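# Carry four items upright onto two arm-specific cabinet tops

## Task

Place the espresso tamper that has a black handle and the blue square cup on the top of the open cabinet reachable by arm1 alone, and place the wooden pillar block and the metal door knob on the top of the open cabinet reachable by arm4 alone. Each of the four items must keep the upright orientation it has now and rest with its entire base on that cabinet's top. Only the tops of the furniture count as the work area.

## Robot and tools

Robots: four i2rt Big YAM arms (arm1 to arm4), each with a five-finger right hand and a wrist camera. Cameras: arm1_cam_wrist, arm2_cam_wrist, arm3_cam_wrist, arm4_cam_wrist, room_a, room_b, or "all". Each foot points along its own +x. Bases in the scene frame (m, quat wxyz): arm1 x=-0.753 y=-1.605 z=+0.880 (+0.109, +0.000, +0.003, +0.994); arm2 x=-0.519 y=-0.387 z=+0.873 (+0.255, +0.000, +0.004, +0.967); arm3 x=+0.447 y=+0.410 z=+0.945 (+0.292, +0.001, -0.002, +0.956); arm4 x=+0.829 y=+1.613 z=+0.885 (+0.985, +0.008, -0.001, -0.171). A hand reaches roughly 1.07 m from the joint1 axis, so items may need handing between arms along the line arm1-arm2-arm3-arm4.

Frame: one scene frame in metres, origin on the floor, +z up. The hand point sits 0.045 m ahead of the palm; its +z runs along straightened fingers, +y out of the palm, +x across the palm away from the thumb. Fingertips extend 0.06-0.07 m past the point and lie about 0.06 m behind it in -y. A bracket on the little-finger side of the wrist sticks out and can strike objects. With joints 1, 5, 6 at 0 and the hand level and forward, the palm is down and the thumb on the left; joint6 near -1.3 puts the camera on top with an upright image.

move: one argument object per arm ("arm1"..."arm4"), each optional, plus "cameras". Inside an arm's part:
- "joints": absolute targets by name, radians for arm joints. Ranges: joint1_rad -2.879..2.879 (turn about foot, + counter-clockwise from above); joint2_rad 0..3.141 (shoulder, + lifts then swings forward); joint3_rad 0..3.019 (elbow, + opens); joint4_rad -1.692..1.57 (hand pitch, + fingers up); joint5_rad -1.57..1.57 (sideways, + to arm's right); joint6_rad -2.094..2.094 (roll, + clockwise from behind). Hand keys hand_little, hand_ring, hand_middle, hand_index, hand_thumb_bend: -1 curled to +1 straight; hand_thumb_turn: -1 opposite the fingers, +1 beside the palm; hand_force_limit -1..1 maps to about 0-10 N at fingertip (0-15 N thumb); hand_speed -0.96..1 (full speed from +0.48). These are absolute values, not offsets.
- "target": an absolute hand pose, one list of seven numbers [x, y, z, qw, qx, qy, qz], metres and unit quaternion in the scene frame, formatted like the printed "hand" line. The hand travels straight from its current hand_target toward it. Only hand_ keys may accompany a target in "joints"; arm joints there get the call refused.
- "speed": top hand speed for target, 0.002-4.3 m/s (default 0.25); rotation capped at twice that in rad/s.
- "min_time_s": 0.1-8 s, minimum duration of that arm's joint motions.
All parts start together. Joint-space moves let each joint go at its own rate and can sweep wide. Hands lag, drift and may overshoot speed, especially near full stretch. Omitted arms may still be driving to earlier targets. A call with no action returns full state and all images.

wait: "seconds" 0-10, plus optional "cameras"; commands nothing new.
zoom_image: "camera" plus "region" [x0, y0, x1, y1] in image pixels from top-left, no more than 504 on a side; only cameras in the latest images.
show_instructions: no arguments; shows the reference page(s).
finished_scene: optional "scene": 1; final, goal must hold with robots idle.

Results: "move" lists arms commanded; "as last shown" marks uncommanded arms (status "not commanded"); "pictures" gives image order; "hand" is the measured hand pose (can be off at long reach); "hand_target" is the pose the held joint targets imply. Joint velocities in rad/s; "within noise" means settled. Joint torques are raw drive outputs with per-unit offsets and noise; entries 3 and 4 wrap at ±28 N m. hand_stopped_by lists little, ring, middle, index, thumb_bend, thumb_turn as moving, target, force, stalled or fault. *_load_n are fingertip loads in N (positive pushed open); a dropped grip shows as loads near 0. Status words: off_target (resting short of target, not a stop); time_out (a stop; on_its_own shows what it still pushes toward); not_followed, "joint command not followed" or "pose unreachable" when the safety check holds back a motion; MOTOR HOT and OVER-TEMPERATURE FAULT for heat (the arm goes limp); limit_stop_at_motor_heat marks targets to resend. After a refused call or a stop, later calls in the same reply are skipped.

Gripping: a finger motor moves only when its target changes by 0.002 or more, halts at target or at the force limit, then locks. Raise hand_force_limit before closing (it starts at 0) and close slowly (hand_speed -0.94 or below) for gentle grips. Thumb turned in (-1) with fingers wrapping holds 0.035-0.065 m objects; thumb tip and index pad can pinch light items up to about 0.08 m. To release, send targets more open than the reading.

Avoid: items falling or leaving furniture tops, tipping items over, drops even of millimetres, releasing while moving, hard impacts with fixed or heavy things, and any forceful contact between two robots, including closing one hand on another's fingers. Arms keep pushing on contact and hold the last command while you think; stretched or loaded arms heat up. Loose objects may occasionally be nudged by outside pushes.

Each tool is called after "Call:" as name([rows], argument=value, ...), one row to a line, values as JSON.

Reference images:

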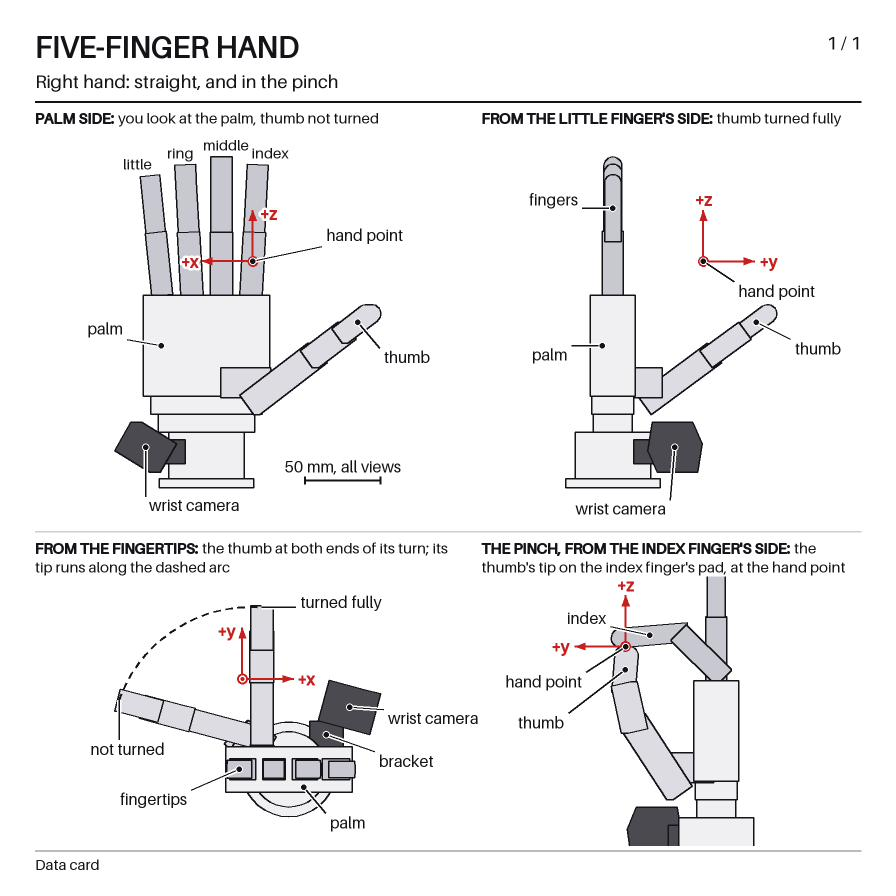

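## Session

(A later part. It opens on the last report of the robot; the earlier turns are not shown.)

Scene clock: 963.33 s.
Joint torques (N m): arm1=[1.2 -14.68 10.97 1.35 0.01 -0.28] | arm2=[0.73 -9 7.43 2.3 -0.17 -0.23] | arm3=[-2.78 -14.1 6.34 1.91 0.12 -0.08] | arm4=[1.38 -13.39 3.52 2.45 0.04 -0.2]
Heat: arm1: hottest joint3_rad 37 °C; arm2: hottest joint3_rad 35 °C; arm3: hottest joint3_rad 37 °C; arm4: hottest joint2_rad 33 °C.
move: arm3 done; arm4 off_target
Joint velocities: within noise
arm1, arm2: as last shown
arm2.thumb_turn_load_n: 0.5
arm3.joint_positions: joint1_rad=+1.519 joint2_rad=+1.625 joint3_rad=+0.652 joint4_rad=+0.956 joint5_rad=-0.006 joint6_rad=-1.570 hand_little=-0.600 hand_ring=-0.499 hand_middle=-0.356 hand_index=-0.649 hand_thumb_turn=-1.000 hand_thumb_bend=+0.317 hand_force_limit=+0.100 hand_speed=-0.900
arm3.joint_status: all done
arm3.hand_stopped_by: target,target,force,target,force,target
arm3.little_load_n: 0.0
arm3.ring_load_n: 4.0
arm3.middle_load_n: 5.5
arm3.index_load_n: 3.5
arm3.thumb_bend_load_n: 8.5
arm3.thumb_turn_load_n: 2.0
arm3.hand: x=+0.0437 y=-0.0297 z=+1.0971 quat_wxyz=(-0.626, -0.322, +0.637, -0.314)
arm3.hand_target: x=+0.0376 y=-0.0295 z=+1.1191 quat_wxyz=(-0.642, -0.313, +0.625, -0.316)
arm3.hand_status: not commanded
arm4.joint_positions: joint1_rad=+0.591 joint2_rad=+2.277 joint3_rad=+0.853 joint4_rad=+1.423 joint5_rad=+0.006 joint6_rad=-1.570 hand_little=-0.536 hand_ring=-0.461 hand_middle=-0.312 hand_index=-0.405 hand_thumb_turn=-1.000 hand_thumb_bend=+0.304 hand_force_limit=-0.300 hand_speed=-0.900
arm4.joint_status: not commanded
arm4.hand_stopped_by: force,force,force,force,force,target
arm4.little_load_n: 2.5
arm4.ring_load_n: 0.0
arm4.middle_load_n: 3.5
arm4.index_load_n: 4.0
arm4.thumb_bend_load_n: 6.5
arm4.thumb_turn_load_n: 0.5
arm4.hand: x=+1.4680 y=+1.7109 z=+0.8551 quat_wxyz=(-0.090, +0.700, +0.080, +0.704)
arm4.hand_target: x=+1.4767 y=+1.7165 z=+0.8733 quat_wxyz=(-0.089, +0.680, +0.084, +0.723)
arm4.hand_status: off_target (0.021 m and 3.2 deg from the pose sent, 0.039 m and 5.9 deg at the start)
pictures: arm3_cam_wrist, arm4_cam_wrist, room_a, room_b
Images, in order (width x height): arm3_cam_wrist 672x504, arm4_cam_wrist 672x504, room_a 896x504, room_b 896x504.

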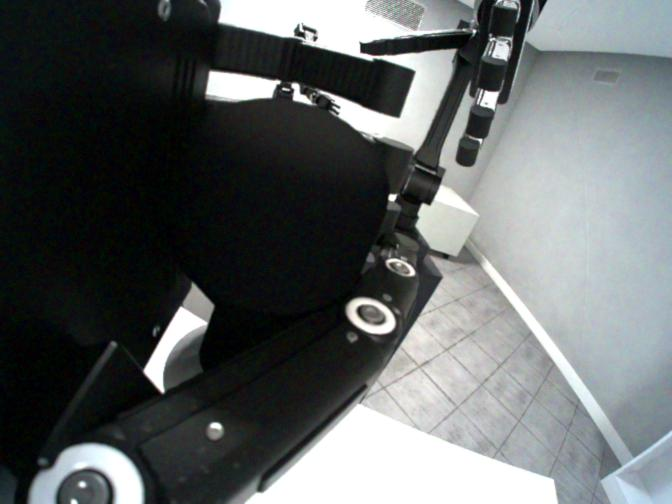

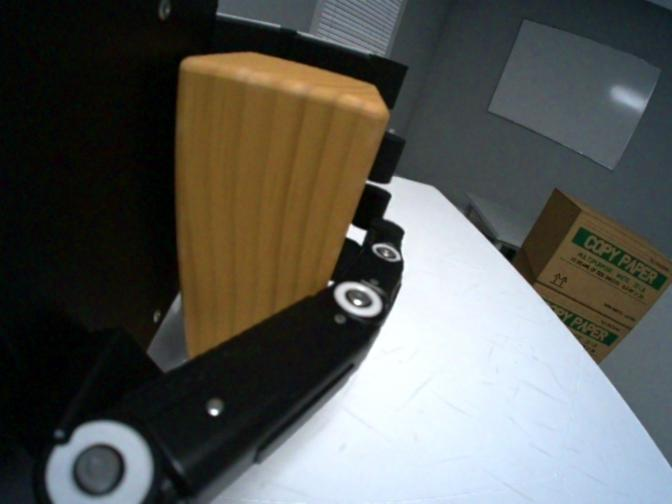

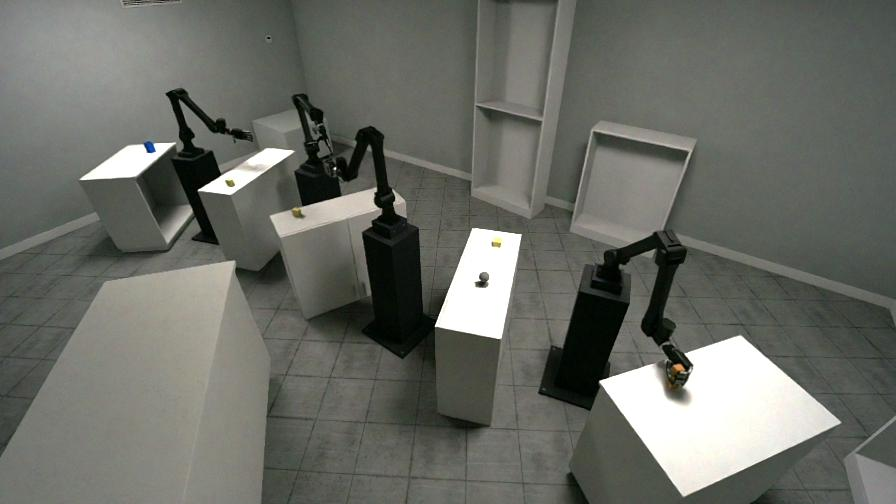

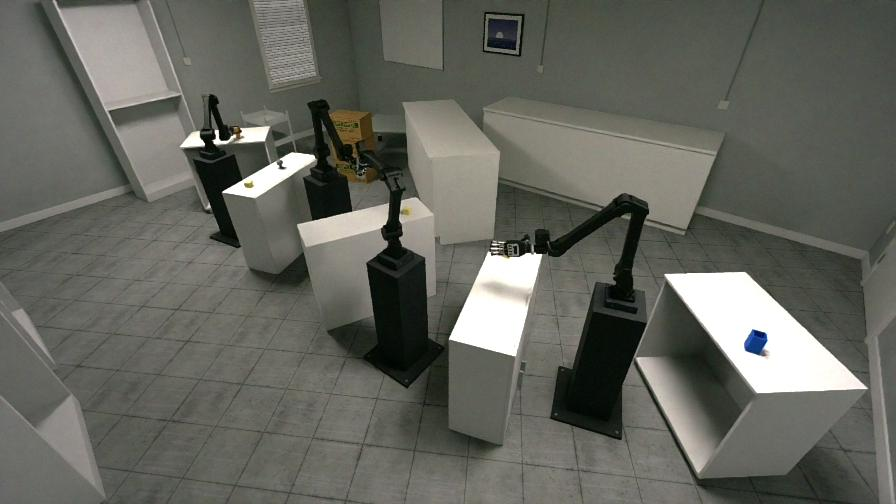

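Call:
move(arm2={"joints":{"joint2_rad":0.6},"min_time_s":2.5}, arm4={"target":[1.477,1.718,0.861,-0.0919,0.6797,0.0865,0.7225],"speed":0.05}, cameras=["arm2_cam_wrist"])

Call:
move(arm2={"joints":{"joint1_rad":-1.3},"min_time_s":2.5}, arm4={"target":[1.477,1.718,0.852,-0.0919,0.6797,0.0865,0.7225],"speed":0.05}, cameras=["arm3_cam_wrist","room_a","room_b"])

Call:
zoom_image(camera="room_a", region=[630, 310, 730, 400])

Scene clock: 975.73 s.
Joint torques (N m): arm1=[0.79 -14.74 11.08 1.54 -0.07 -0.31] | arm2=[0.79 0.03 6.72 2.37 -0.2 -0.23] | arm3=[-3.02 -13.63 6.42 1.89 0.11 -0.08] | arm4=[1.32 -12.86 3.32 2.39 -0.15 -0.18]
Heat: arm1: hottest joint3_rad 38 °C; arm2: hottest joint3_rad 35 °C; arm3: hottest joint3_rad 38 °C; arm4: hottest joint2_rad 33 °C.
move: arm2 done; arm4 off_target
Joint velocities: within noise
arm1, arm3: as last shown
arm1.thumb_turn_load_n: 0.5
arm2.joint_positions: joint1_rad=-2.006 joint2_rad=+0.583 joint3_rad=+1.134 joint4_rad=-0.500 joint5_rad=+0.004 joint6_rad=-1.283 hand_little=+1.000 hand_ring=+1.000 hand_middle=+1.000 hand_index=+1.000 hand_thumb_turn=-1.000 hand_thumb_bend=+1.000 hand_force_limit=+0.000 hand_speed=+0.200
arm2.joint_status: all done
arm2.hand_stopped_by: target,target,target,target,target,target
arm2.little_load_n: 0.0
arm2.ring_load_n: 0.0
arm2.middle_load_n: 0.0
arm2.index_load_n: 0.0
arm2.thumb_bend_load_n: 0.0
arm2.thumb_turn_load_n: 0.5
arm2.hand: x=-0.2132 y=-0.2268 z=+1.4341 quat_wxyz=(-0.314, +0.681, +0.114, +0.651)
arm2.hand_target: x=-0.2094 y=-0.2266 z=+1.4366 quat_wxyz=(-0.310, +0.676, +0.119, +0.658)
arm2.hand_status: not commanded
arm3.joint_positions: joint1_rad=+1.519 joint2_rad=+1.625 joint3_rad=+0.652 joint4_rad=+0.956 joint5_rad=-0.011 joint6_rad=-1.570 hand_little=-0.600 hand_ring=-0.499 hand_middle=-0.356 hand_index=-0.649 hand_thumb_turn=-1.000 hand_thumb_bend=+0.317 hand_force_limit=+0.100 hand_speed=-0.900
arm3.middle_load_n: 5.0
arm3.index_load_n: 3.0
arm3.thumb_turn_load_n: 1.5
arm3.hand: x=+0.0442 y=-0.0305 z=+1.0971 quat_wxyz=(-0.625, -0.323, +0.637, -0.316)
arm3.hand_target: x=+0.0381 y=-0.0303 z=+1.1191 quat_wxyz=(-0.641, -0.315, +0.624, -0.318)
arm4.joint_positions: joint1_rad=+0.591 joint2_rad=+2.306 joint3_rad=+0.867 joint4_rad=+1.449 joint5_rad=+0.003 joint6_rad=-1.572 hand_little=-0.536 hand_ring=-0.461 hand_middle=-0.312 hand_index=-0.405 hand_thumb_turn=-1.000 hand_thumb_bend=+0.304 hand_force_limit=-0.300 hand_speed=-0.900
arm4.joint_status: not commanded
arm4.hand_stopped_by: force,force,force,force,force,target
arm4.little_load_n: 2.5
arm4.ring_load_n: 0.0
arm4.middle_load_n: 3.5
arm4.index_load_n: 4.0
arm4.thumb_bend_load_n: 6.5
arm4.thumb_turn_load_n: 1.0
arm4.hand: x=+1.4696 y=+1.7119 z=+0.8485 quat_wxyz=(-0.091, +0.696, +0.082, +0.708)
arm4.hand_target: x=+1.4766 y=+1.7178 z=+0.8609 quat_wxyz=(-0.092, +0.680, +0.086, +0.722)
arm4.hand_status: off_target (0.016 m and 2.6 deg from the pose sent, 0.013 m and 3.2 deg at the start)
Images, in order (width x height): arm2_cam_wrist 672x504.

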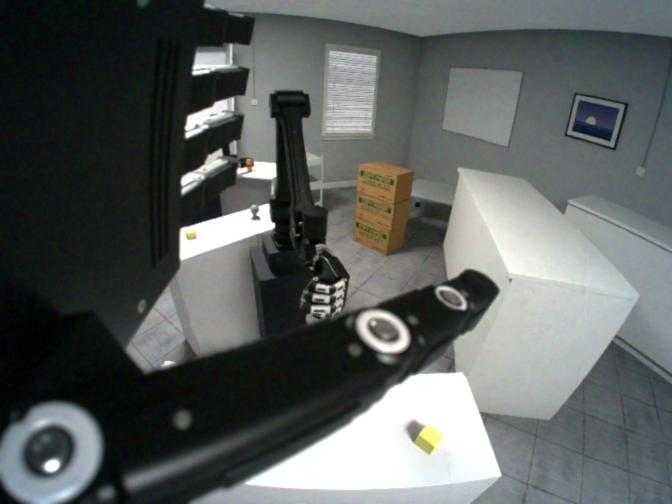

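Scene clock: 978.57 s.
Joint torques (N m): arm1=[0.97 -14.33 11.04 1.54 -0.06 -0.3] | arm2=[2.32 0.03 6.69 2.37 -0.17 -0.23] | arm3=[-3.19 -13.92 6.43 1.99 0.1 -0.11] | arm4=[1.26 -12.28 3.04 2.13 -0.16 -0.16]
Heat: arm1: hottest joint3_rad 38 °C; arm2: hottest joint3_rad 35 °C; arm3: hottest joint3_rad 38 °C; arm4: hottest joint2_rad 33 °C.
move: arm2 done; arm4 done
Joint velocities: within noise
arm1, arm3: as last shown
arm1.thumb_turn_load_n: 0.0
arm2.joint_positions: joint1_rad=-1.309 joint2_rad=+0.583 joint3_rad=+1.134 joint4_rad=-0.500 joint5_rad=+0.004 joint6_rad=-1.283 hand_little=+1.000 hand_ring=+1.000 hand_middle=+1.000 hand_index=+1.000 hand_thumb_turn=-1.000 hand_thumb_bend=+1.000 hand_force_limit=+0.000 hand_speed=+0.200
arm2.joint_status: all done
arm2.hand_stopped_by: target,target,target,target,target,target
arm2.little_load_n: 0.0
arm2.ring_load_n: 0.0
arm2.middle_load_n: -0.5
arm2.index_load_n: 0.0
arm2.thumb_bend_load_n: 0.0
arm2.thumb_turn_load_n: 0.0
arm2.hand: x=-0.3841 y=-0.0676 z=+1.4332 quat_wxyz=(-0.518, +0.603, +0.339, +0.503)
arm2.hand_target: x=-0.3872 y=-0.0626 z=+1.4356 quat_wxyz=(-0.521, +0.593, +0.347, +0.506)
arm2.hand_status: not commanded
arm3.ring_load_n: 3.5
arm3.middle_load_n: 5.5
arm4.joint_positions: joint1_rad=+0.591 joint2_rad=+2.323 joint3_rad=+0.882 joint4_rad=+1.470 joint5_rad=+0.003 joint6_rad=-1.578 hand_little=-0.536 hand_ring=-0.461 hand_middle=-0.312 hand_index=-0.405 hand_thumb_turn=-1.000 hand_thumb_bend=+0.304 hand_force_limit=-0.300 hand_speed=-0.900
arm4.joint_status: not commanded
arm4.hand_stopped_by: force,force,force,force,force,target
arm4.little_load_n: 3.0
arm4.ring_load_n: 0.0
arm4.middle_load_n: 3.5
arm4.index_load_n: 4.0
arm4.thumb_bend_load_n: 6.5
arm4.thumb_turn_load_n: 0.5
arm4.hand: x=+1.4734 y=+1.7127 z=+0.8490 quat_wxyz=(-0.090, +0.689, +0.083, +0.715)
arm4.hand_target: x=+1.4774 y=+1.7178 z=+0.8523 quat_wxyz=(-0.090, +0.680, +0.088, +0.723)
arm4.hand_status: done (0.007 m and 1.4 deg from the pose sent, 0.010 m and 2.6 deg at the start)
Images, in order (width x height): arm3_cam_wrist 672x504, room_a 896x504, room_b 896x504.

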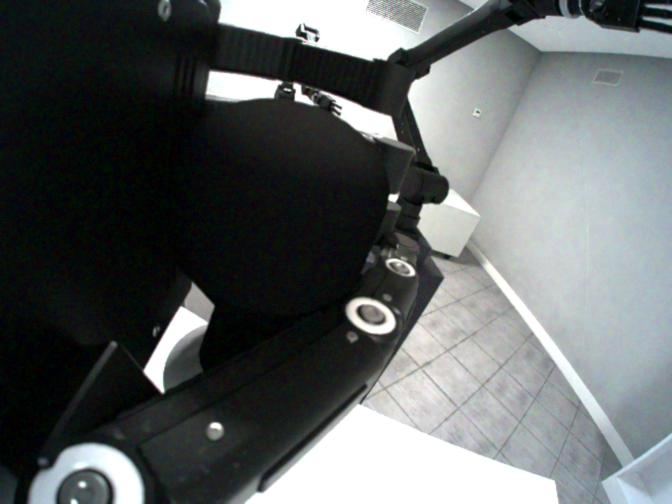

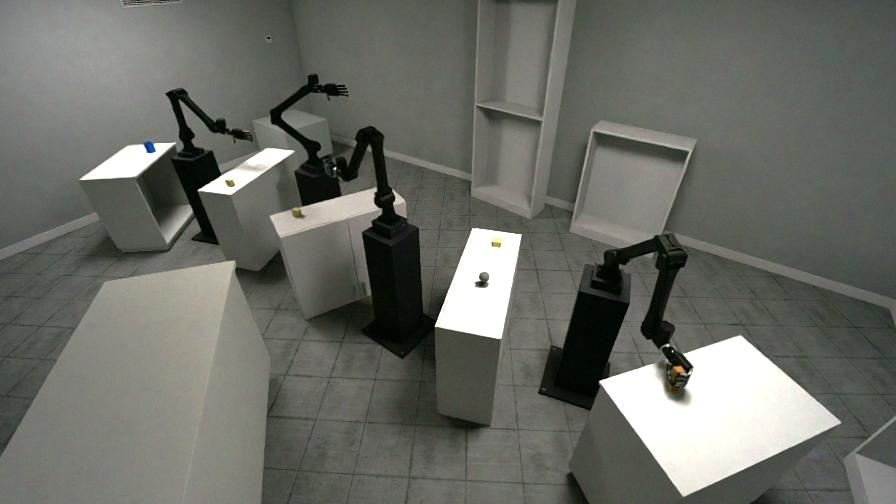

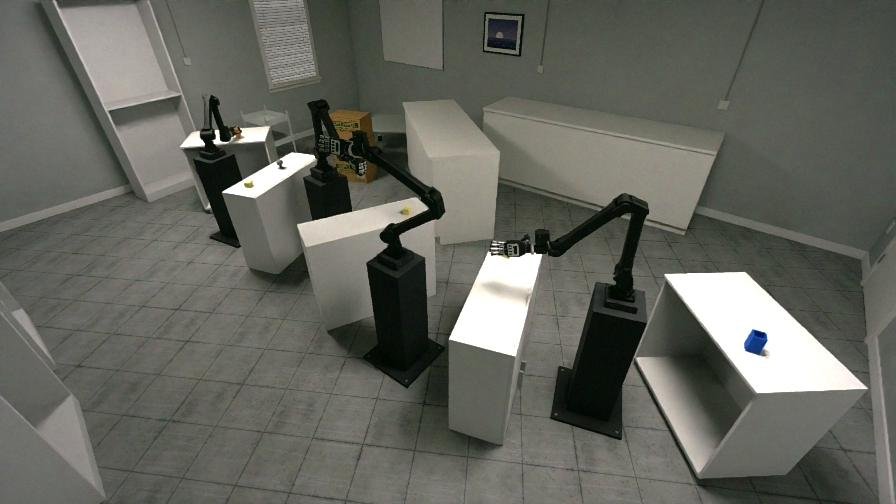

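Scaled by 5.040 from the camera's image (finer frame: 1280x720).

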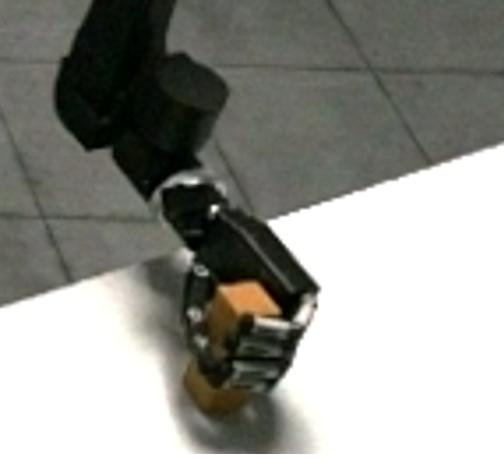

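Call:
move(arm3={"target":[0.02,-0.055,0.92,-0.6498,-0.3095,0.6113,-0.329],"speed":0.12}, arm4={"target":[1.477,1.718,0.855,-0.0904,0.6922,0.0881,0.7106],"speed":0.05}, cameras=["arm3_cam_wrist","room_a"])

Call:
zoom_image(camera="room_a", region=[270, 150, 430, 260])

Scene clock: 991.03 s.
Joint torques (N m): arm1=[1.38 -14.45 10.97 1.57 -0.05 -0.31] | arm2=[2.32 -0.03 6.68 2.36 -0.17 -0.23] | arm3=[-3.14 -16.67 3.67 3.18 -0.17 -0.06] | arm4=[1.32 -14.45 2.17 0.94 -0.13 -0.11]
Heat: arm1: hottest joint3_rad 38 °C; arm2: hottest joint3_rad 35 °C; arm3: hottest joint3_rad 38 °C; arm4: hottest joint2_rad 33 °C.
move: arm3 off_target; arm4 done
Joint velocities: within noise
arm1, arm2: as last shown
arm2.middle_load_n: 0.0
arm3.joint_positions: joint1_rad=+1.519 joint2_rad=+2.302 joint3_rad=+0.781 joint4_rad=+1.503 joint5_rad=-0.016 joint6_rad=-1.565 hand_little=-0.600 hand_ring=-0.499 hand_middle=-0.356 hand_index=-0.649 hand_thumb_turn=-1.000 hand_thumb_bend=+0.317 hand_force_limit=+0.100 hand_speed=-0.900
arm3.joint_status: not commanded
arm3.hand_stopped_by: target,target,force,target,force,target
arm3.little_load_n: 0.0
arm3.ring_load_n: 3.5
arm3.middle_load_n: 5.5
arm3.index_load_n: 3.0
arm3.thumb_bend_load_n: 9.0
arm3.thumb_turn_load_n: 1.5
arm3.hand: x=+0.0331 y=-0.0458 z=+0.8931 quat_wxyz=(-0.624, -0.323, +0.637, -0.319)
arm3.hand_target: x=+0.0215 y=-0.0536 z=+0.9213 quat_wxyz=(-0.650, -0.310, +0.611, -0.329)
arm3.hand_status: off_target (0.031 m and 4.6 deg from the pose sent, 0.180 m and 4.6 deg at the start)
arm4.joint_positions: joint1_rad=+0.591 joint2_rad=+2.314 joint3_rad=+0.882 joint4_rad=+1.447 joint5_rad=+0.001 joint6_rad=-1.581 hand_little=-0.536 hand_ring=-0.461 hand_middle=-0.312 hand_index=-0.405 hand_thumb_turn=-1.000 hand_thumb_bend=+0.304 hand_force_limit=-0.300 hand_speed=-0.900
arm4.joint_status: not commanded
arm4.hand_stopped_by: force,force,force,force,force,target
arm4.little_load_n: 3.0
arm4.ring_load_n: 0.0
arm4.middle_load_n: 3.5
arm4.index_load_n: 3.5
arm4.thumb_bend_load_n: 6.5
arm4.thumb_turn_load_n: 0.5
arm4.hand: x=+1.4744 y=+1.7131 z=+0.8488 quat_wxyz=(-0.089, +0.693, +0.085, +0.710)
arm4.hand_target: x=+1.4772 y=+1.7180 z=+0.8557 quat_wxyz=(-0.090, +0.692, +0.089, +0.711)
arm4.hand_status: done (0.008 m and 0.4 deg from the pose sent, 0.009 m and 0.9 deg at the start)
Images, in order (width x height): arm3_cam_wrist 672x504, room_a 896x504.

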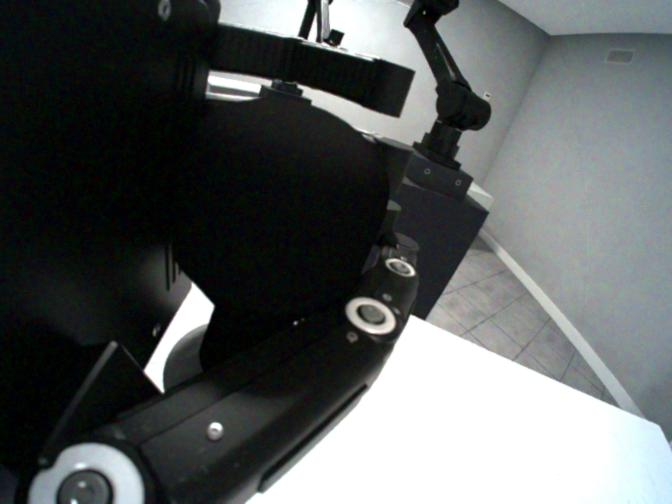

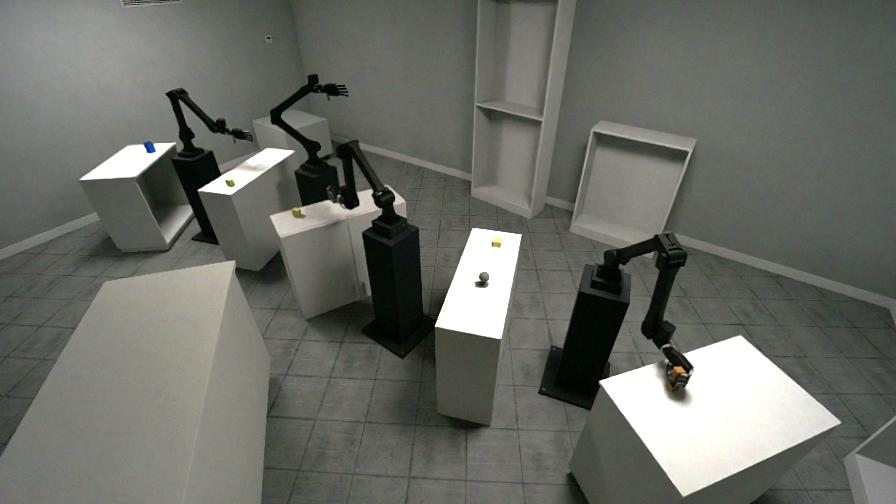

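Scaled by 3.150 from the camera's image (finer frame: 1280x720).

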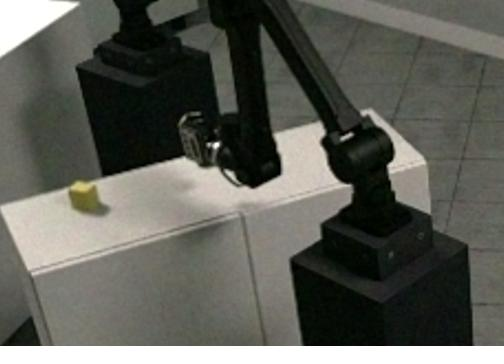

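Call:
move(arm3={"target":[0.018,-0.058,0.868,-0.6498,-0.3095,0.6113,-0.329],"speed":0.07}, arm4={"joints":{"hand_speed":-0.7,"hand_index":1,"hand_middle":1,"hand_ring":1,"hand_little":1,"hand_thumb_bend":1}}, cameras=["arm3_cam_wrist","arm4_cam_wrist","room_a"])

Call:
zoom_image(camera="room_a", region=[270, 150, 430, 260])

Scene clock: 997.13 s.
Joint torques (N m): arm1=[1.08 -14.21 11.25 1.52 -0.04 -0.28] | arm2=[2.32 0.03 6.68 2.37 -0.17 -0.23] | arm3=[-2.67 -16.62 3.1 3.18 0.06 -0.08] | arm4=[1.32 -14.33 2.18 1.17 -0.14 -0.09]
Heat: arm1: hottest joint3_rad 38 °C; arm2: hottest joint3_rad 35 °C; arm3: hottest joint3_rad 38 °C; arm4: hottest joint2_rad 33 °C.
move: arm3 off_target; arm4 done
Joint velocities: within noise
arm1, arm2: as last shown
arm3.joint_positions: joint1_rad=+1.519 joint2_rad=+2.429 joint3_rad=+0.857 joint4_rad=+1.531 joint5_rad=-0.016 joint6_rad=-1.563 hand_little=-0.600 hand_ring=-0.499 hand_middle=-0.356 hand_index=-0.649 hand_thumb_turn=-1.000 hand_thumb_bend=+0.317 hand_force_limit=+0.100 hand_speed=-0.900
arm3.joint_status: not commanded
arm3.hand_stopped_by: target,target,force,target,force,target
arm3.little_load_n: 0.0
arm3.ring_load_n: 3.5
arm3.middle_load_n: 5.5
arm3.index_load_n: 3.0
arm3.thumb_bend_load_n: 8.5
arm3.thumb_turn_load_n: 1.5
arm3.hand: x=+0.0291 y=-0.0510 z=+0.8455 quat_wxyz=(-0.615, -0.326, +0.645, -0.315)
arm3.hand_target: x=+0.0184 y=-0.0577 z=+0.8680 quat_wxyz=(-0.640, -0.313, +0.623, -0.323)
arm3.hand_status: off_target (0.026 m and 6.0 deg from the pose sent, 0.032 m and 4.6 deg at the start; a joint's target at an end of its range on 62 of 70 steps)
arm4.joint_positions: joint1_rad=+0.591 joint2_rad=+2.315 joint3_rad=+0.882 joint4_rad=+1.441 joint5_rad=+0.003 joint6_rad=-1.573 hand_little=+1.000 hand_ring=+1.000 hand_middle=+1.000 hand_index=+1.000 hand_thumb_turn=-1.000 hand_thumb_bend=+1.000 hand_force_limit=-0.300 hand_speed=-0.700
arm4.joint_status: all done
arm4.hand_stopped_by: target,target,target,target,target,target
arm4.little_load_n: 0.0
arm4.ring_load_n: 0.0
arm4.middle_load_n: 0.0
arm4.index_load_n: 0.0
arm4.thumb_bend_load_n: 0.0
arm4.thumb_turn_load_n: 0.0
arm4.hand: x=+1.4739 y=+1.7130 z=+0.8457 quat_wxyz=(-0.091, +0.696, +0.082, +0.707)
arm4.hand_target: x=+1.4769 y=+1.7178 z=+0.8542 quat_wxyz=(-0.092, +0.693, +0.086, +0.710)
arm4.hand_status: not commanded
Images, in order (width x height): arm3_cam_wrist 672x504, arm4_cam_wrist 672x504, room_a 896x504.

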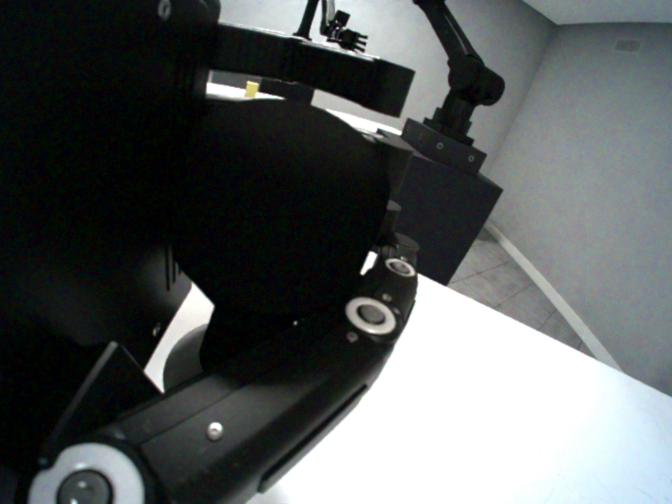

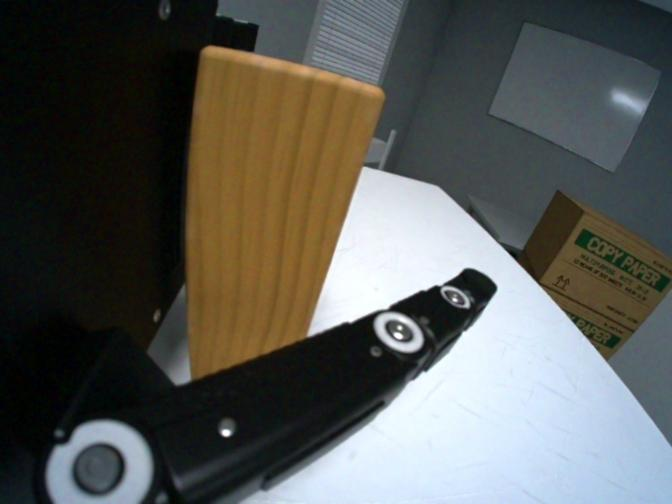

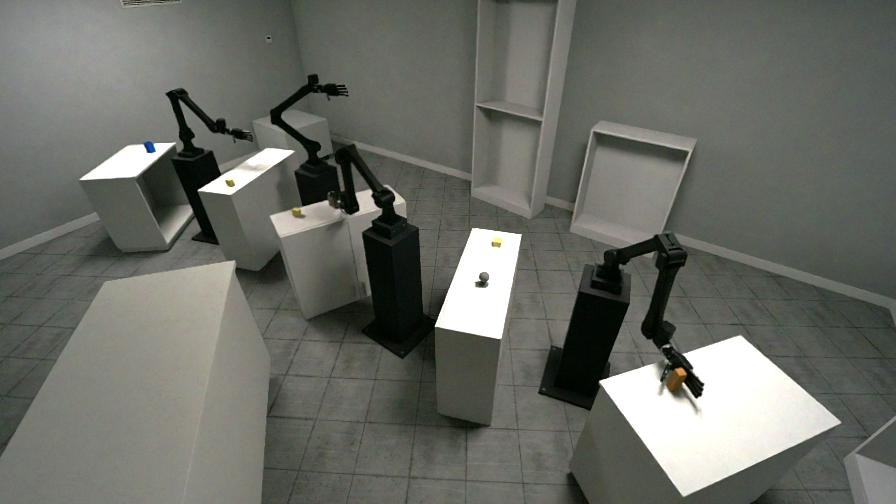

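Scaled by 3.150 from the camera's image (finer frame: 1280x720).

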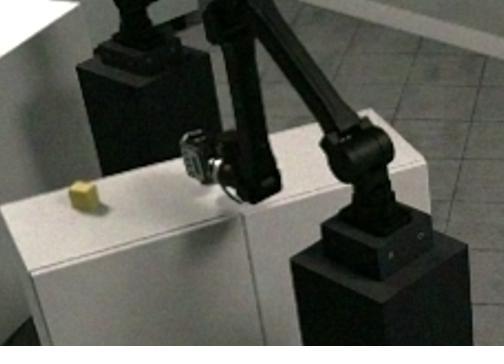

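Call:
move(arm3={"target": [0.026, -0.052, 0.848, -0.6498, -0.3095, 0.6113, -0.329], "speed": 0.1}, arm4={"target": [1.474, 1.713, 0.99, -0.0904, 0.6922, 0.0881, 0.7106], "speed": 0.1}, cameras=["arm3_cam_wrist", "arm4_cam_wrist"])

Scene clock: 1033.87 s.
Joint torques (N m): arm1=[0.56 -14.1 11.06 1.51 -0.01 -0.28] | arm2=[2.32 -0.03 6.69 2.36 -0.17 -0.23] | arm3=[-2.32 -16.03 2.4 3.14 0.2 -0.07] | arm4=[0.85 -12.81 4.12 1.17 -0.16 -0.14]
Heat: arm1: hottest joint3_rad 38 °C; arm2: hottest joint3_rad 34 °C; arm3: hottest joint3_rad 36 °C; arm4: hottest joint2_rad 34 °C.
move: arm3 off_target; arm4 done
Joint velocities: within noise
arm1, arm2: as last shown
arm1.index_load_n: -0.5
arm2.ring_load_n: -0.5
arm3.joint_positions: joint1_rad=+1.519 joint2_rad=+2.455 joint3_rad=+0.857 joint4_rad=+1.531 joint5_rad=-0.008 joint6_rad=-1.562 hand_little=-0.600 hand_ring=-0.499 hand_middle=-0.356 hand_index=-0.649 hand_thumb_turn=-1.000 hand_thumb_bend=+0.317 hand_force_limit=+0.100 hand_speed=-0.900
arm3.joint_status: not commanded
arm3.hand_stopped_by: target,target,force,target,force,target
arm3.little_load_n: 0.0
arm3.ring_load_n: 4.0
arm3.middle_load_n: 5.5
arm3.index_load_n: 3.5
arm3.thumb_bend_load_n: 8.5
arm3.thumb_turn_load_n: 1.5
arm3.hand: x=+0.0319 y=-0.0448 z=+0.8299 quat_wxyz=(-0.608, -0.327, +0.654, -0.309)
arm3.hand_target: x=+0.0260 y=-0.0521 z=+0.8483 quat_wxyz=(-0.629, -0.317, +0.635, -0.317)
arm3.hand_status: off_target (0.020 m and 7.5 deg from the pose sent, 0.004 m and 6.0 deg at the start; a joint's target at an end of its range on 59 of 59 steps)
arm4.joint_positions: joint1_rad=+0.591 joint2_rad=+1.916 joint3_rad=+0.801 joint4_rad=+1.130 joint5_rad=-0.002 joint6_rad=-1.573 hand_little=+1.000 hand_ring=+1.000 hand_middle=+1.000 hand_index=+1.000 hand_thumb_turn=-1.000 hand_thumb_bend=+1.000 hand_force_limit=-0.300 hand_speed=-0.700
arm4.joint_status: not commanded
arm4.hand_stopped_by: target,target,target,target,target,target
arm4.little_load_n: 0.0
arm4.ring_load_n: 0.0
arm4.middle_load_n: 0.0
arm4.index_load_n: 0.0
arm4.thumb_bend_load_n: 0.0
arm4.thumb_turn_load_n: 0.0
arm4.hand: x=+1.4745 y=+1.7123 z=+0.9835 quat_wxyz=(-0.093, +0.694, +0.083, +0.709)
arm4.hand_target: x=+1.4751 y=+1.7133 z=+0.9899 quat_wxyz=(-0.090, +0.692, +0.088, +0.711)
arm4.hand_status: done (0.007 m and 0.6 deg from the pose sent, 0.144 m and 0.9 deg at the start)
Images, in order (width x height): arm3_cam_wrist 672x504, arm4_cam_wrist 672x504.

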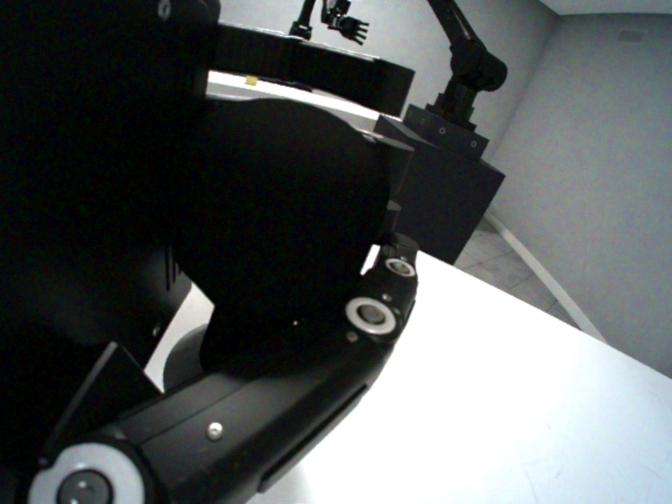

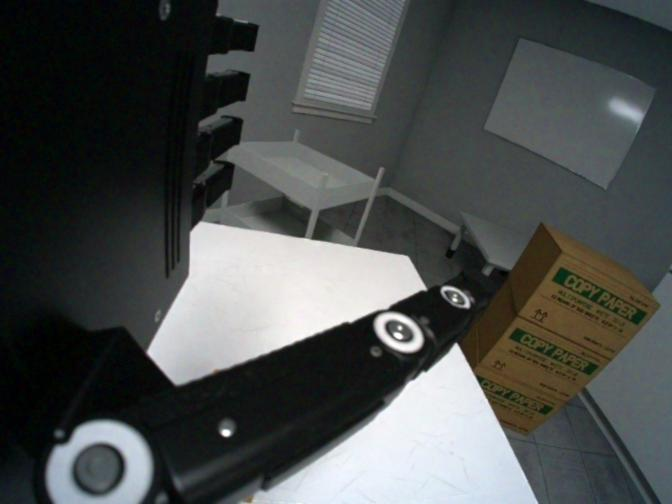

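Call:
move(arm3={"target": [0.003, -0.084, 0.842, -0.6498, -0.3095, 0.6113, -0.329], "speed": 0.08}, arm4={"joints": {"joint2_rad": 1.35, "joint3_rad": 0.75, "joint4_rad": 0.3}, "min_time_s": 2.5}, cameras=["arm4_cam_wrist"])

Scene clock: 1042.17 s.
Joint torques (N m): arm1=[1.61 -15.03 11.22 1.32 -0.02 -0.27] | arm2=[2.32 0.03 6.67 2.37 -0.17 -0.23] | arm3=[-1.96 -17.49 3.19 3.18 -0.07 -0.08] | arm4=[0.79 -9.05 7.01 1.16 -0.14 -0.14]
Heat: arm1: hottest joint3_rad 39 °C; arm2: hottest joint3_rad 34 °C; arm3: hottest joint3_rad 36 °C; arm4: hottest joint2_rad 34 °C.
move: arm3 off_target; arm4 done
Joint velocities: within noise
arm1, arm2: as last shown
arm1.index_load_n: 0.0
arm2.ring_load_n: 0.0
arm2.thumb_turn_load_n: 0.5
arm3.joint_positions: joint1_rad=+1.519 joint2_rad=+2.529 joint3_rad=+0.987 joint4_rad=+1.531 joint5_rad=-0.008 joint6_rad=-1.562 hand_little=-0.600 hand_ring=-0.499 hand_middle=-0.356 hand_index=-0.649 hand_thumb_turn=-1.000 hand_thumb_bend=+0.317 hand_force_limit=+0.100 hand_speed=-0.900
arm3.joint_status: not commanded
arm3.hand_stopped_by: target,target,force,target,force,target
arm3.little_load_n: 0.0
arm3.ring_load_n: 4.0
arm3.middle_load_n: 5.5
arm3.index_load_n: 3.0
arm3.thumb_bend_load_n: 8.5
arm3.thumb_turn_load_n: 1.5
arm3.hand: x=+0.0096 y=-0.0743 z=+0.8198 quat_wxyz=(-0.626, -0.319, +0.636, -0.318)
arm3.hand_target: x=+0.0035 y=-0.0838 z=+0.8413 quat_wxyz=(-0.648, -0.311, +0.613, -0.328)
arm3.hand_status: off_target (0.025 m and 4.3 deg from the pose sent, 0.050 m and 7.5 deg at the start; a joint's target at an end of its range on 59 of 59 steps)
arm4.joint_positions: joint1_rad=+0.591 joint2_rad=+1.361 joint3_rad=+0.744 joint4_rad=+0.310 joint5_rad=-0.004 joint6_rad=-1.573 hand_little=+1.000 hand_ring=+1.000 hand_middle=+1.000 hand_index=+1.000 hand_thumb_turn=-1.000 hand_thumb_bend=+1.000 hand_force_limit=-0.300 hand_speed=-0.700
arm4.joint_status: all done
arm4.hand_stopped_by: target,target,target,target,target,target
arm4.little_load_n: 0.0
arm4.ring_load_n: 0.0
arm4.middle_load_n: 0.0
arm4.index_load_n: 0.0
arm4.thumb_bend_load_n: 0.0
arm4.thumb_turn_load_n: 0.0
arm4.hand: x=+1.3934 y=+1.6909 z=+1.0729 quat_wxyz=(-0.079, +0.798, +0.098, +0.589)
arm4.hand_target: x=+1.3934 y=+1.6916 z=+1.0797 quat_wxyz=(-0.078, +0.796, +0.103, +0.592)
arm4.hand_status: not commanded
Images, in order (width x height): arm4_cam_wrist 672x504.

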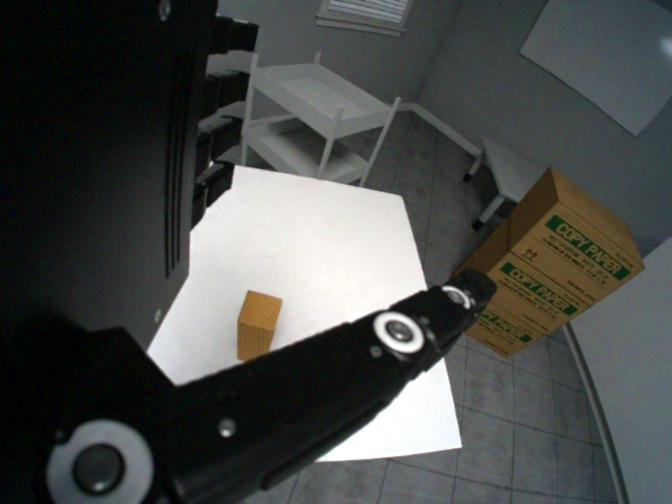

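Call:
move(arm3={"target": [0.003, -0.084, 0.832, -0.6498, -0.3095, 0.6113, -0.329], "speed": 0.06}, arm4={"joints": {"joint1_rad": -1.17}, "min_time_s": 5}, cameras=["arm4_cam_wrist"])

Call:
zoom_image(camera="arm4_cam_wrist", region=[150, 0, 654, 504])

Scene clock: 1055.23 s.
Joint torques (N m): arm1=[1.26 -14.62 11.02 1.63 -0.05 -0.3] | arm2=[2.32 -0.03 6.68 2.37 -0.17 -0.23] | arm3=[-2.2 -18.02 3.28 3.17 -0.01 -0.05] | arm4=[0.91 -9.17 6.9 1.17 -0.09 -0.14]
Heat: arm1: hottest joint3_rad 39 °C; arm2: hottest joint3_rad 34 °C; arm3: hottest joint3_rad 36 °C; arm4: hottest joint2_rad 34 °C.
move: arm3 off_target; arm4 done
Joint velocities: within noise
arm1.joint_positions: joint1_rad=-1.503 joint2_rad=+1.621 joint3_rad=+0.755 joint4_rad=+0.712 joint5_rad=-0.007 joint6_rad=-1.560 hand_little=+1.000 hand_ring=+1.000 hand_middle=+1.000 hand_index=+1.000 hand_thumb_turn=-1.000 hand_thumb_bend=+1.000 hand_force_limit=-0.300 hand_speed=-0.700
arm1.joint_status: not commanded
arm1.hand_stopped_by: target,target,target,target,target,target
arm1.little_load_n: 0.5
arm1.ring_load_n: -0.5
arm1.middle_load_n: -0.5
arm1.index_load_n: 0.0
arm1.thumb_bend_load_n: 0.0
arm1.thumb_turn_load_n: 0.0
arm1.hand: x=-0.6015 y=-1.0027 z=+1.0187 quat_wxyz=(-0.427, +0.578, +0.495, +0.488)
arm1.hand_target: x=-0.6009 y=-0.9884 z=+1.0517 quat_wxyz=(-0.438, +0.561, +0.488, +0.505)
arm1.hand_status: not commanded
arm2: as last shown
arm3.joint_positions: joint1_rad=+1.519 joint2_rad=+2.550 joint3_rad=+0.998 joint4_rad=+1.531 joint5_rad=-0.008 joint6_rad=-1.562 hand_little=-0.600 hand_ring=-0.499 hand_middle=-0.356 hand_index=-0.649 hand_thumb_turn=-1.000 hand_thumb_bend=+0.317 hand_force_limit=+0.100 hand_speed=-0.900
arm3.joint_status: not commanded
arm3.hand_stopped_by: target,target,force,target,force,target
arm3.little_load_n: 0.0
arm3.ring_load_n: 4.0
arm3.middle_load_n: 5.5
arm3.index_load_n: 3.5
arm3.thumb_bend_load_n: 9.0
arm3.thumb_turn_load_n: 2.0
arm3.hand: x=+0.0103 y=-0.0734 z=+0.8093 quat_wxyz=(-0.623, -0.320, +0.640, -0.316)
arm3.hand_target: x=+0.0031 y=-0.0840 z=+0.8320 quat_wxyz=(-0.646, -0.311, +0.616, -0.327)
arm3.hand_status: off_target (0.026 m and 4.9 deg from the pose sent, 0.017 m and 4.3 deg at the start; a joint's target at an end of its range on 76 of 76 steps)
arm4.joint_positions: joint1_rad=-1.173 joint2_rad=+1.361 joint3_rad=+0.744 joint4_rad=+0.310 joint5_rad=-0.013 joint6_rad=-1.573 hand_little=+1.000 hand_ring=+1.000 hand_middle=+1.000 hand_index=+1.000 hand_thumb_turn=-1.000 hand_thumb_bend=+1.000 hand_force_limit=-0.300 hand_speed=-0.700
arm4.joint_status: all done
arm4.hand_stopped_by: target,target,target,target,target,target
arm4.little_load_n: 0.0
arm4.ring_load_n: 0.0
arm4.middle_load_n: 0.0
arm4.index_load_n: 0.0
arm4.thumb_bend_load_n: 0.0
arm4.thumb_turn_load_n: 0.0
arm4.hand: x=+0.8010 y=+1.0393 z=+1.0603 quat_wxyz=(+0.397, +0.591, -0.555, +0.430)
arm4.hand_target: x=+0.8025 y=+1.0391 z=+1.0671 quat_wxyz=(+0.400, +0.593, -0.550, +0.430)
arm4.hand_status: not commanded
Images, in order (width x height): arm4_cam_wrist 672x504.

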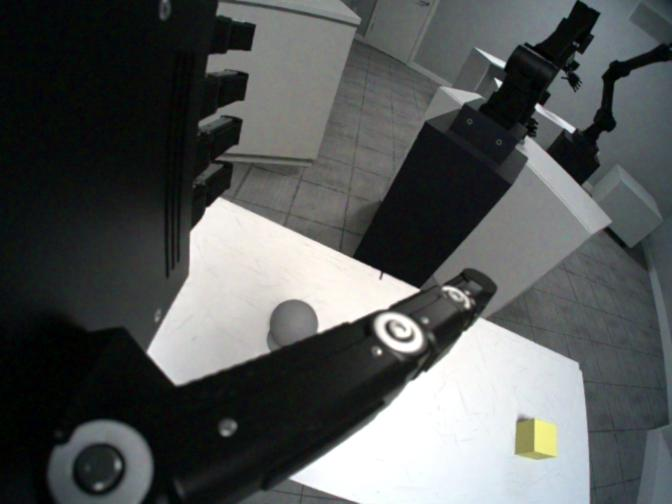

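Scaled by 1.000.

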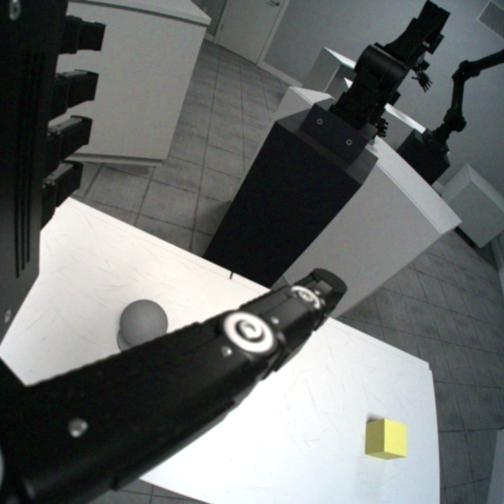

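Call:
move(arm3={"target": [0.003, -0.084, 0.822, -0.6498, -0.3095, 0.6113, -0.329], "speed": 0.05}, arm4={"target": [0.799, 1.06, 0.85, 0.4906, 0.5081, -0.4738, 0.5261], "speed": 0.15}, cameras=["arm4_cam_wrist", "arm3_cam_wrist"])

Scene clock: 1078.57 s.
Joint torques (N m): arm1=[1.9 -15.03 10.97 1.59 -0.05 -0.31] | arm2=[2.37 -0.03 6.69 2.36 -0.17 -0.23] | arm3=[-2.43 -16.62 3.12 2.93 0.01 -0.08] | arm4=[0.32 -10.75 1.16 2.3 0.05 0.01]
Heat: arm1: hottest joint3_rad 39 °C; arm2: hottest joint3_rad 34 °C; arm3: hottest joint3_rad 36 °C; arm4: hottest joint2_rad 34 °C.
move: arm3 off_target; arm4 off_target
Joint velocities: within noise
arm1, arm2: as last shown
arm1.little_load_n: 0.0
arm1.ring_load_n: 0.0
arm1.middle_load_n: 0.0
arm2.thumb_turn_load_n: 0.0
arm3.joint_positions: joint1_rad=+1.519 joint2_rad=+2.563 joint3_rad=+1.015 joint4_rad=+1.539 joint5_rad=-0.008 joint6_rad=-1.562 hand_little=-0.600 hand_ring=-0.499 hand_middle=-0.356 hand_index=-0.649 hand_thumb_turn=-1.000 hand_thumb_bend=+0.317 hand_force_limit=+0.100 hand_speed=-0.900
arm3.joint_status: not commanded
arm3.hand_stopped_by: target,target,force,target,force,target
arm3.little_load_n: 0.0
arm3.ring_load_n: 4.0
arm3.middle_load_n: 5.5
arm3.index_load_n: 3.5
arm3.thumb_bend_load_n: 9.0
arm3.thumb_turn_load_n: 1.5
arm3.hand: x=+0.0078 y=-0.0766 z=+0.8083 quat_wxyz=(-0.627, -0.319, +0.636, -0.318)
arm3.hand_target: x=+0.0029 y=-0.0842 z=+0.8226 quat_wxyz=(-0.644, -0.312, +0.618, -0.326)
arm3.hand_status: off_target (0.016 m and 4.2 deg from the pose sent, 0.018 m and 4.9 deg at the start; a joint's target at an end of its range on 57 of 57 steps)
arm4.joint_positions: joint1_rad=-1.173 joint2_rad=+2.191 joint3_rad=+0.572 joint4_rad=+1.544 joint5_rad=-0.014 joint6_rad=-1.573 hand_little=+1.000 hand_ring=+1.000 hand_middle=+1.000 hand_index=+1.000 hand_thumb_turn=-1.000 hand_thumb_bend=+1.000 hand_force_limit=-0.300 hand_speed=-0.700
arm4.joint_status: not commanded
arm4.hand_stopped_by: target,target,target,target,target,target
arm4.little_load_n: 0.0
arm4.ring_load_n: 0.0
arm4.middle_load_n: 0.0
arm4.index_load_n: 0.0
arm4.thumb_bend_load_n: 0.0
arm4.thumb_turn_load_n: 0.5
arm4.hand: x=+0.8012 y=+1.0656 z=+0.8438 quat_wxyz=(+0.459, +0.538, -0.505, +0.495)
arm4.hand_target: x=+0.7986 y=+1.0607 z=+0.8524 quat_wxyz=(+0.469, +0.528, -0.499, +0.502)
arm4.hand_status: off_target (0.009 m and 7.1 deg from the pose sent, 0.211 m and 20.4 deg at the start; a joint's target at an end of its range on 22 of 61 steps)
pictures: arm3_cam_wrist, arm4_cam_wrist
Images, in order (width x height): arm3_cam_wrist 672x504, arm4_cam_wrist 672x504.

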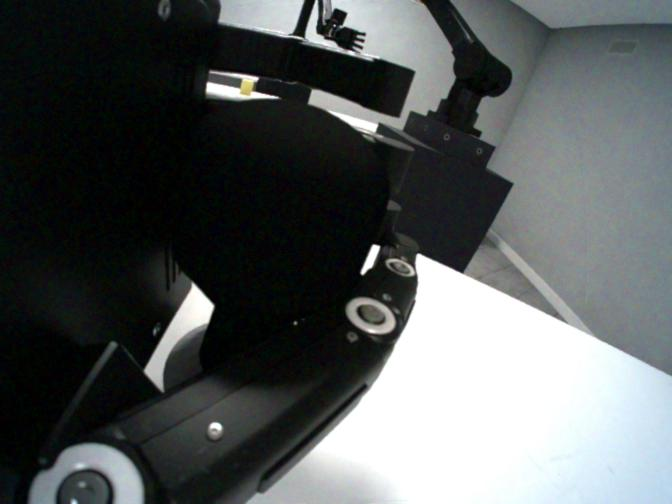

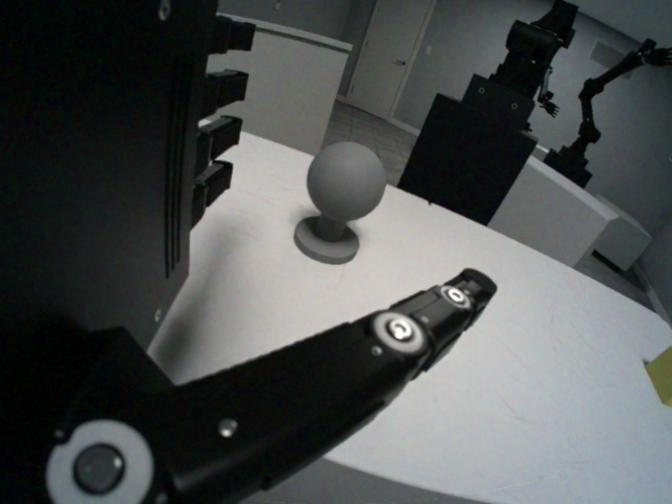

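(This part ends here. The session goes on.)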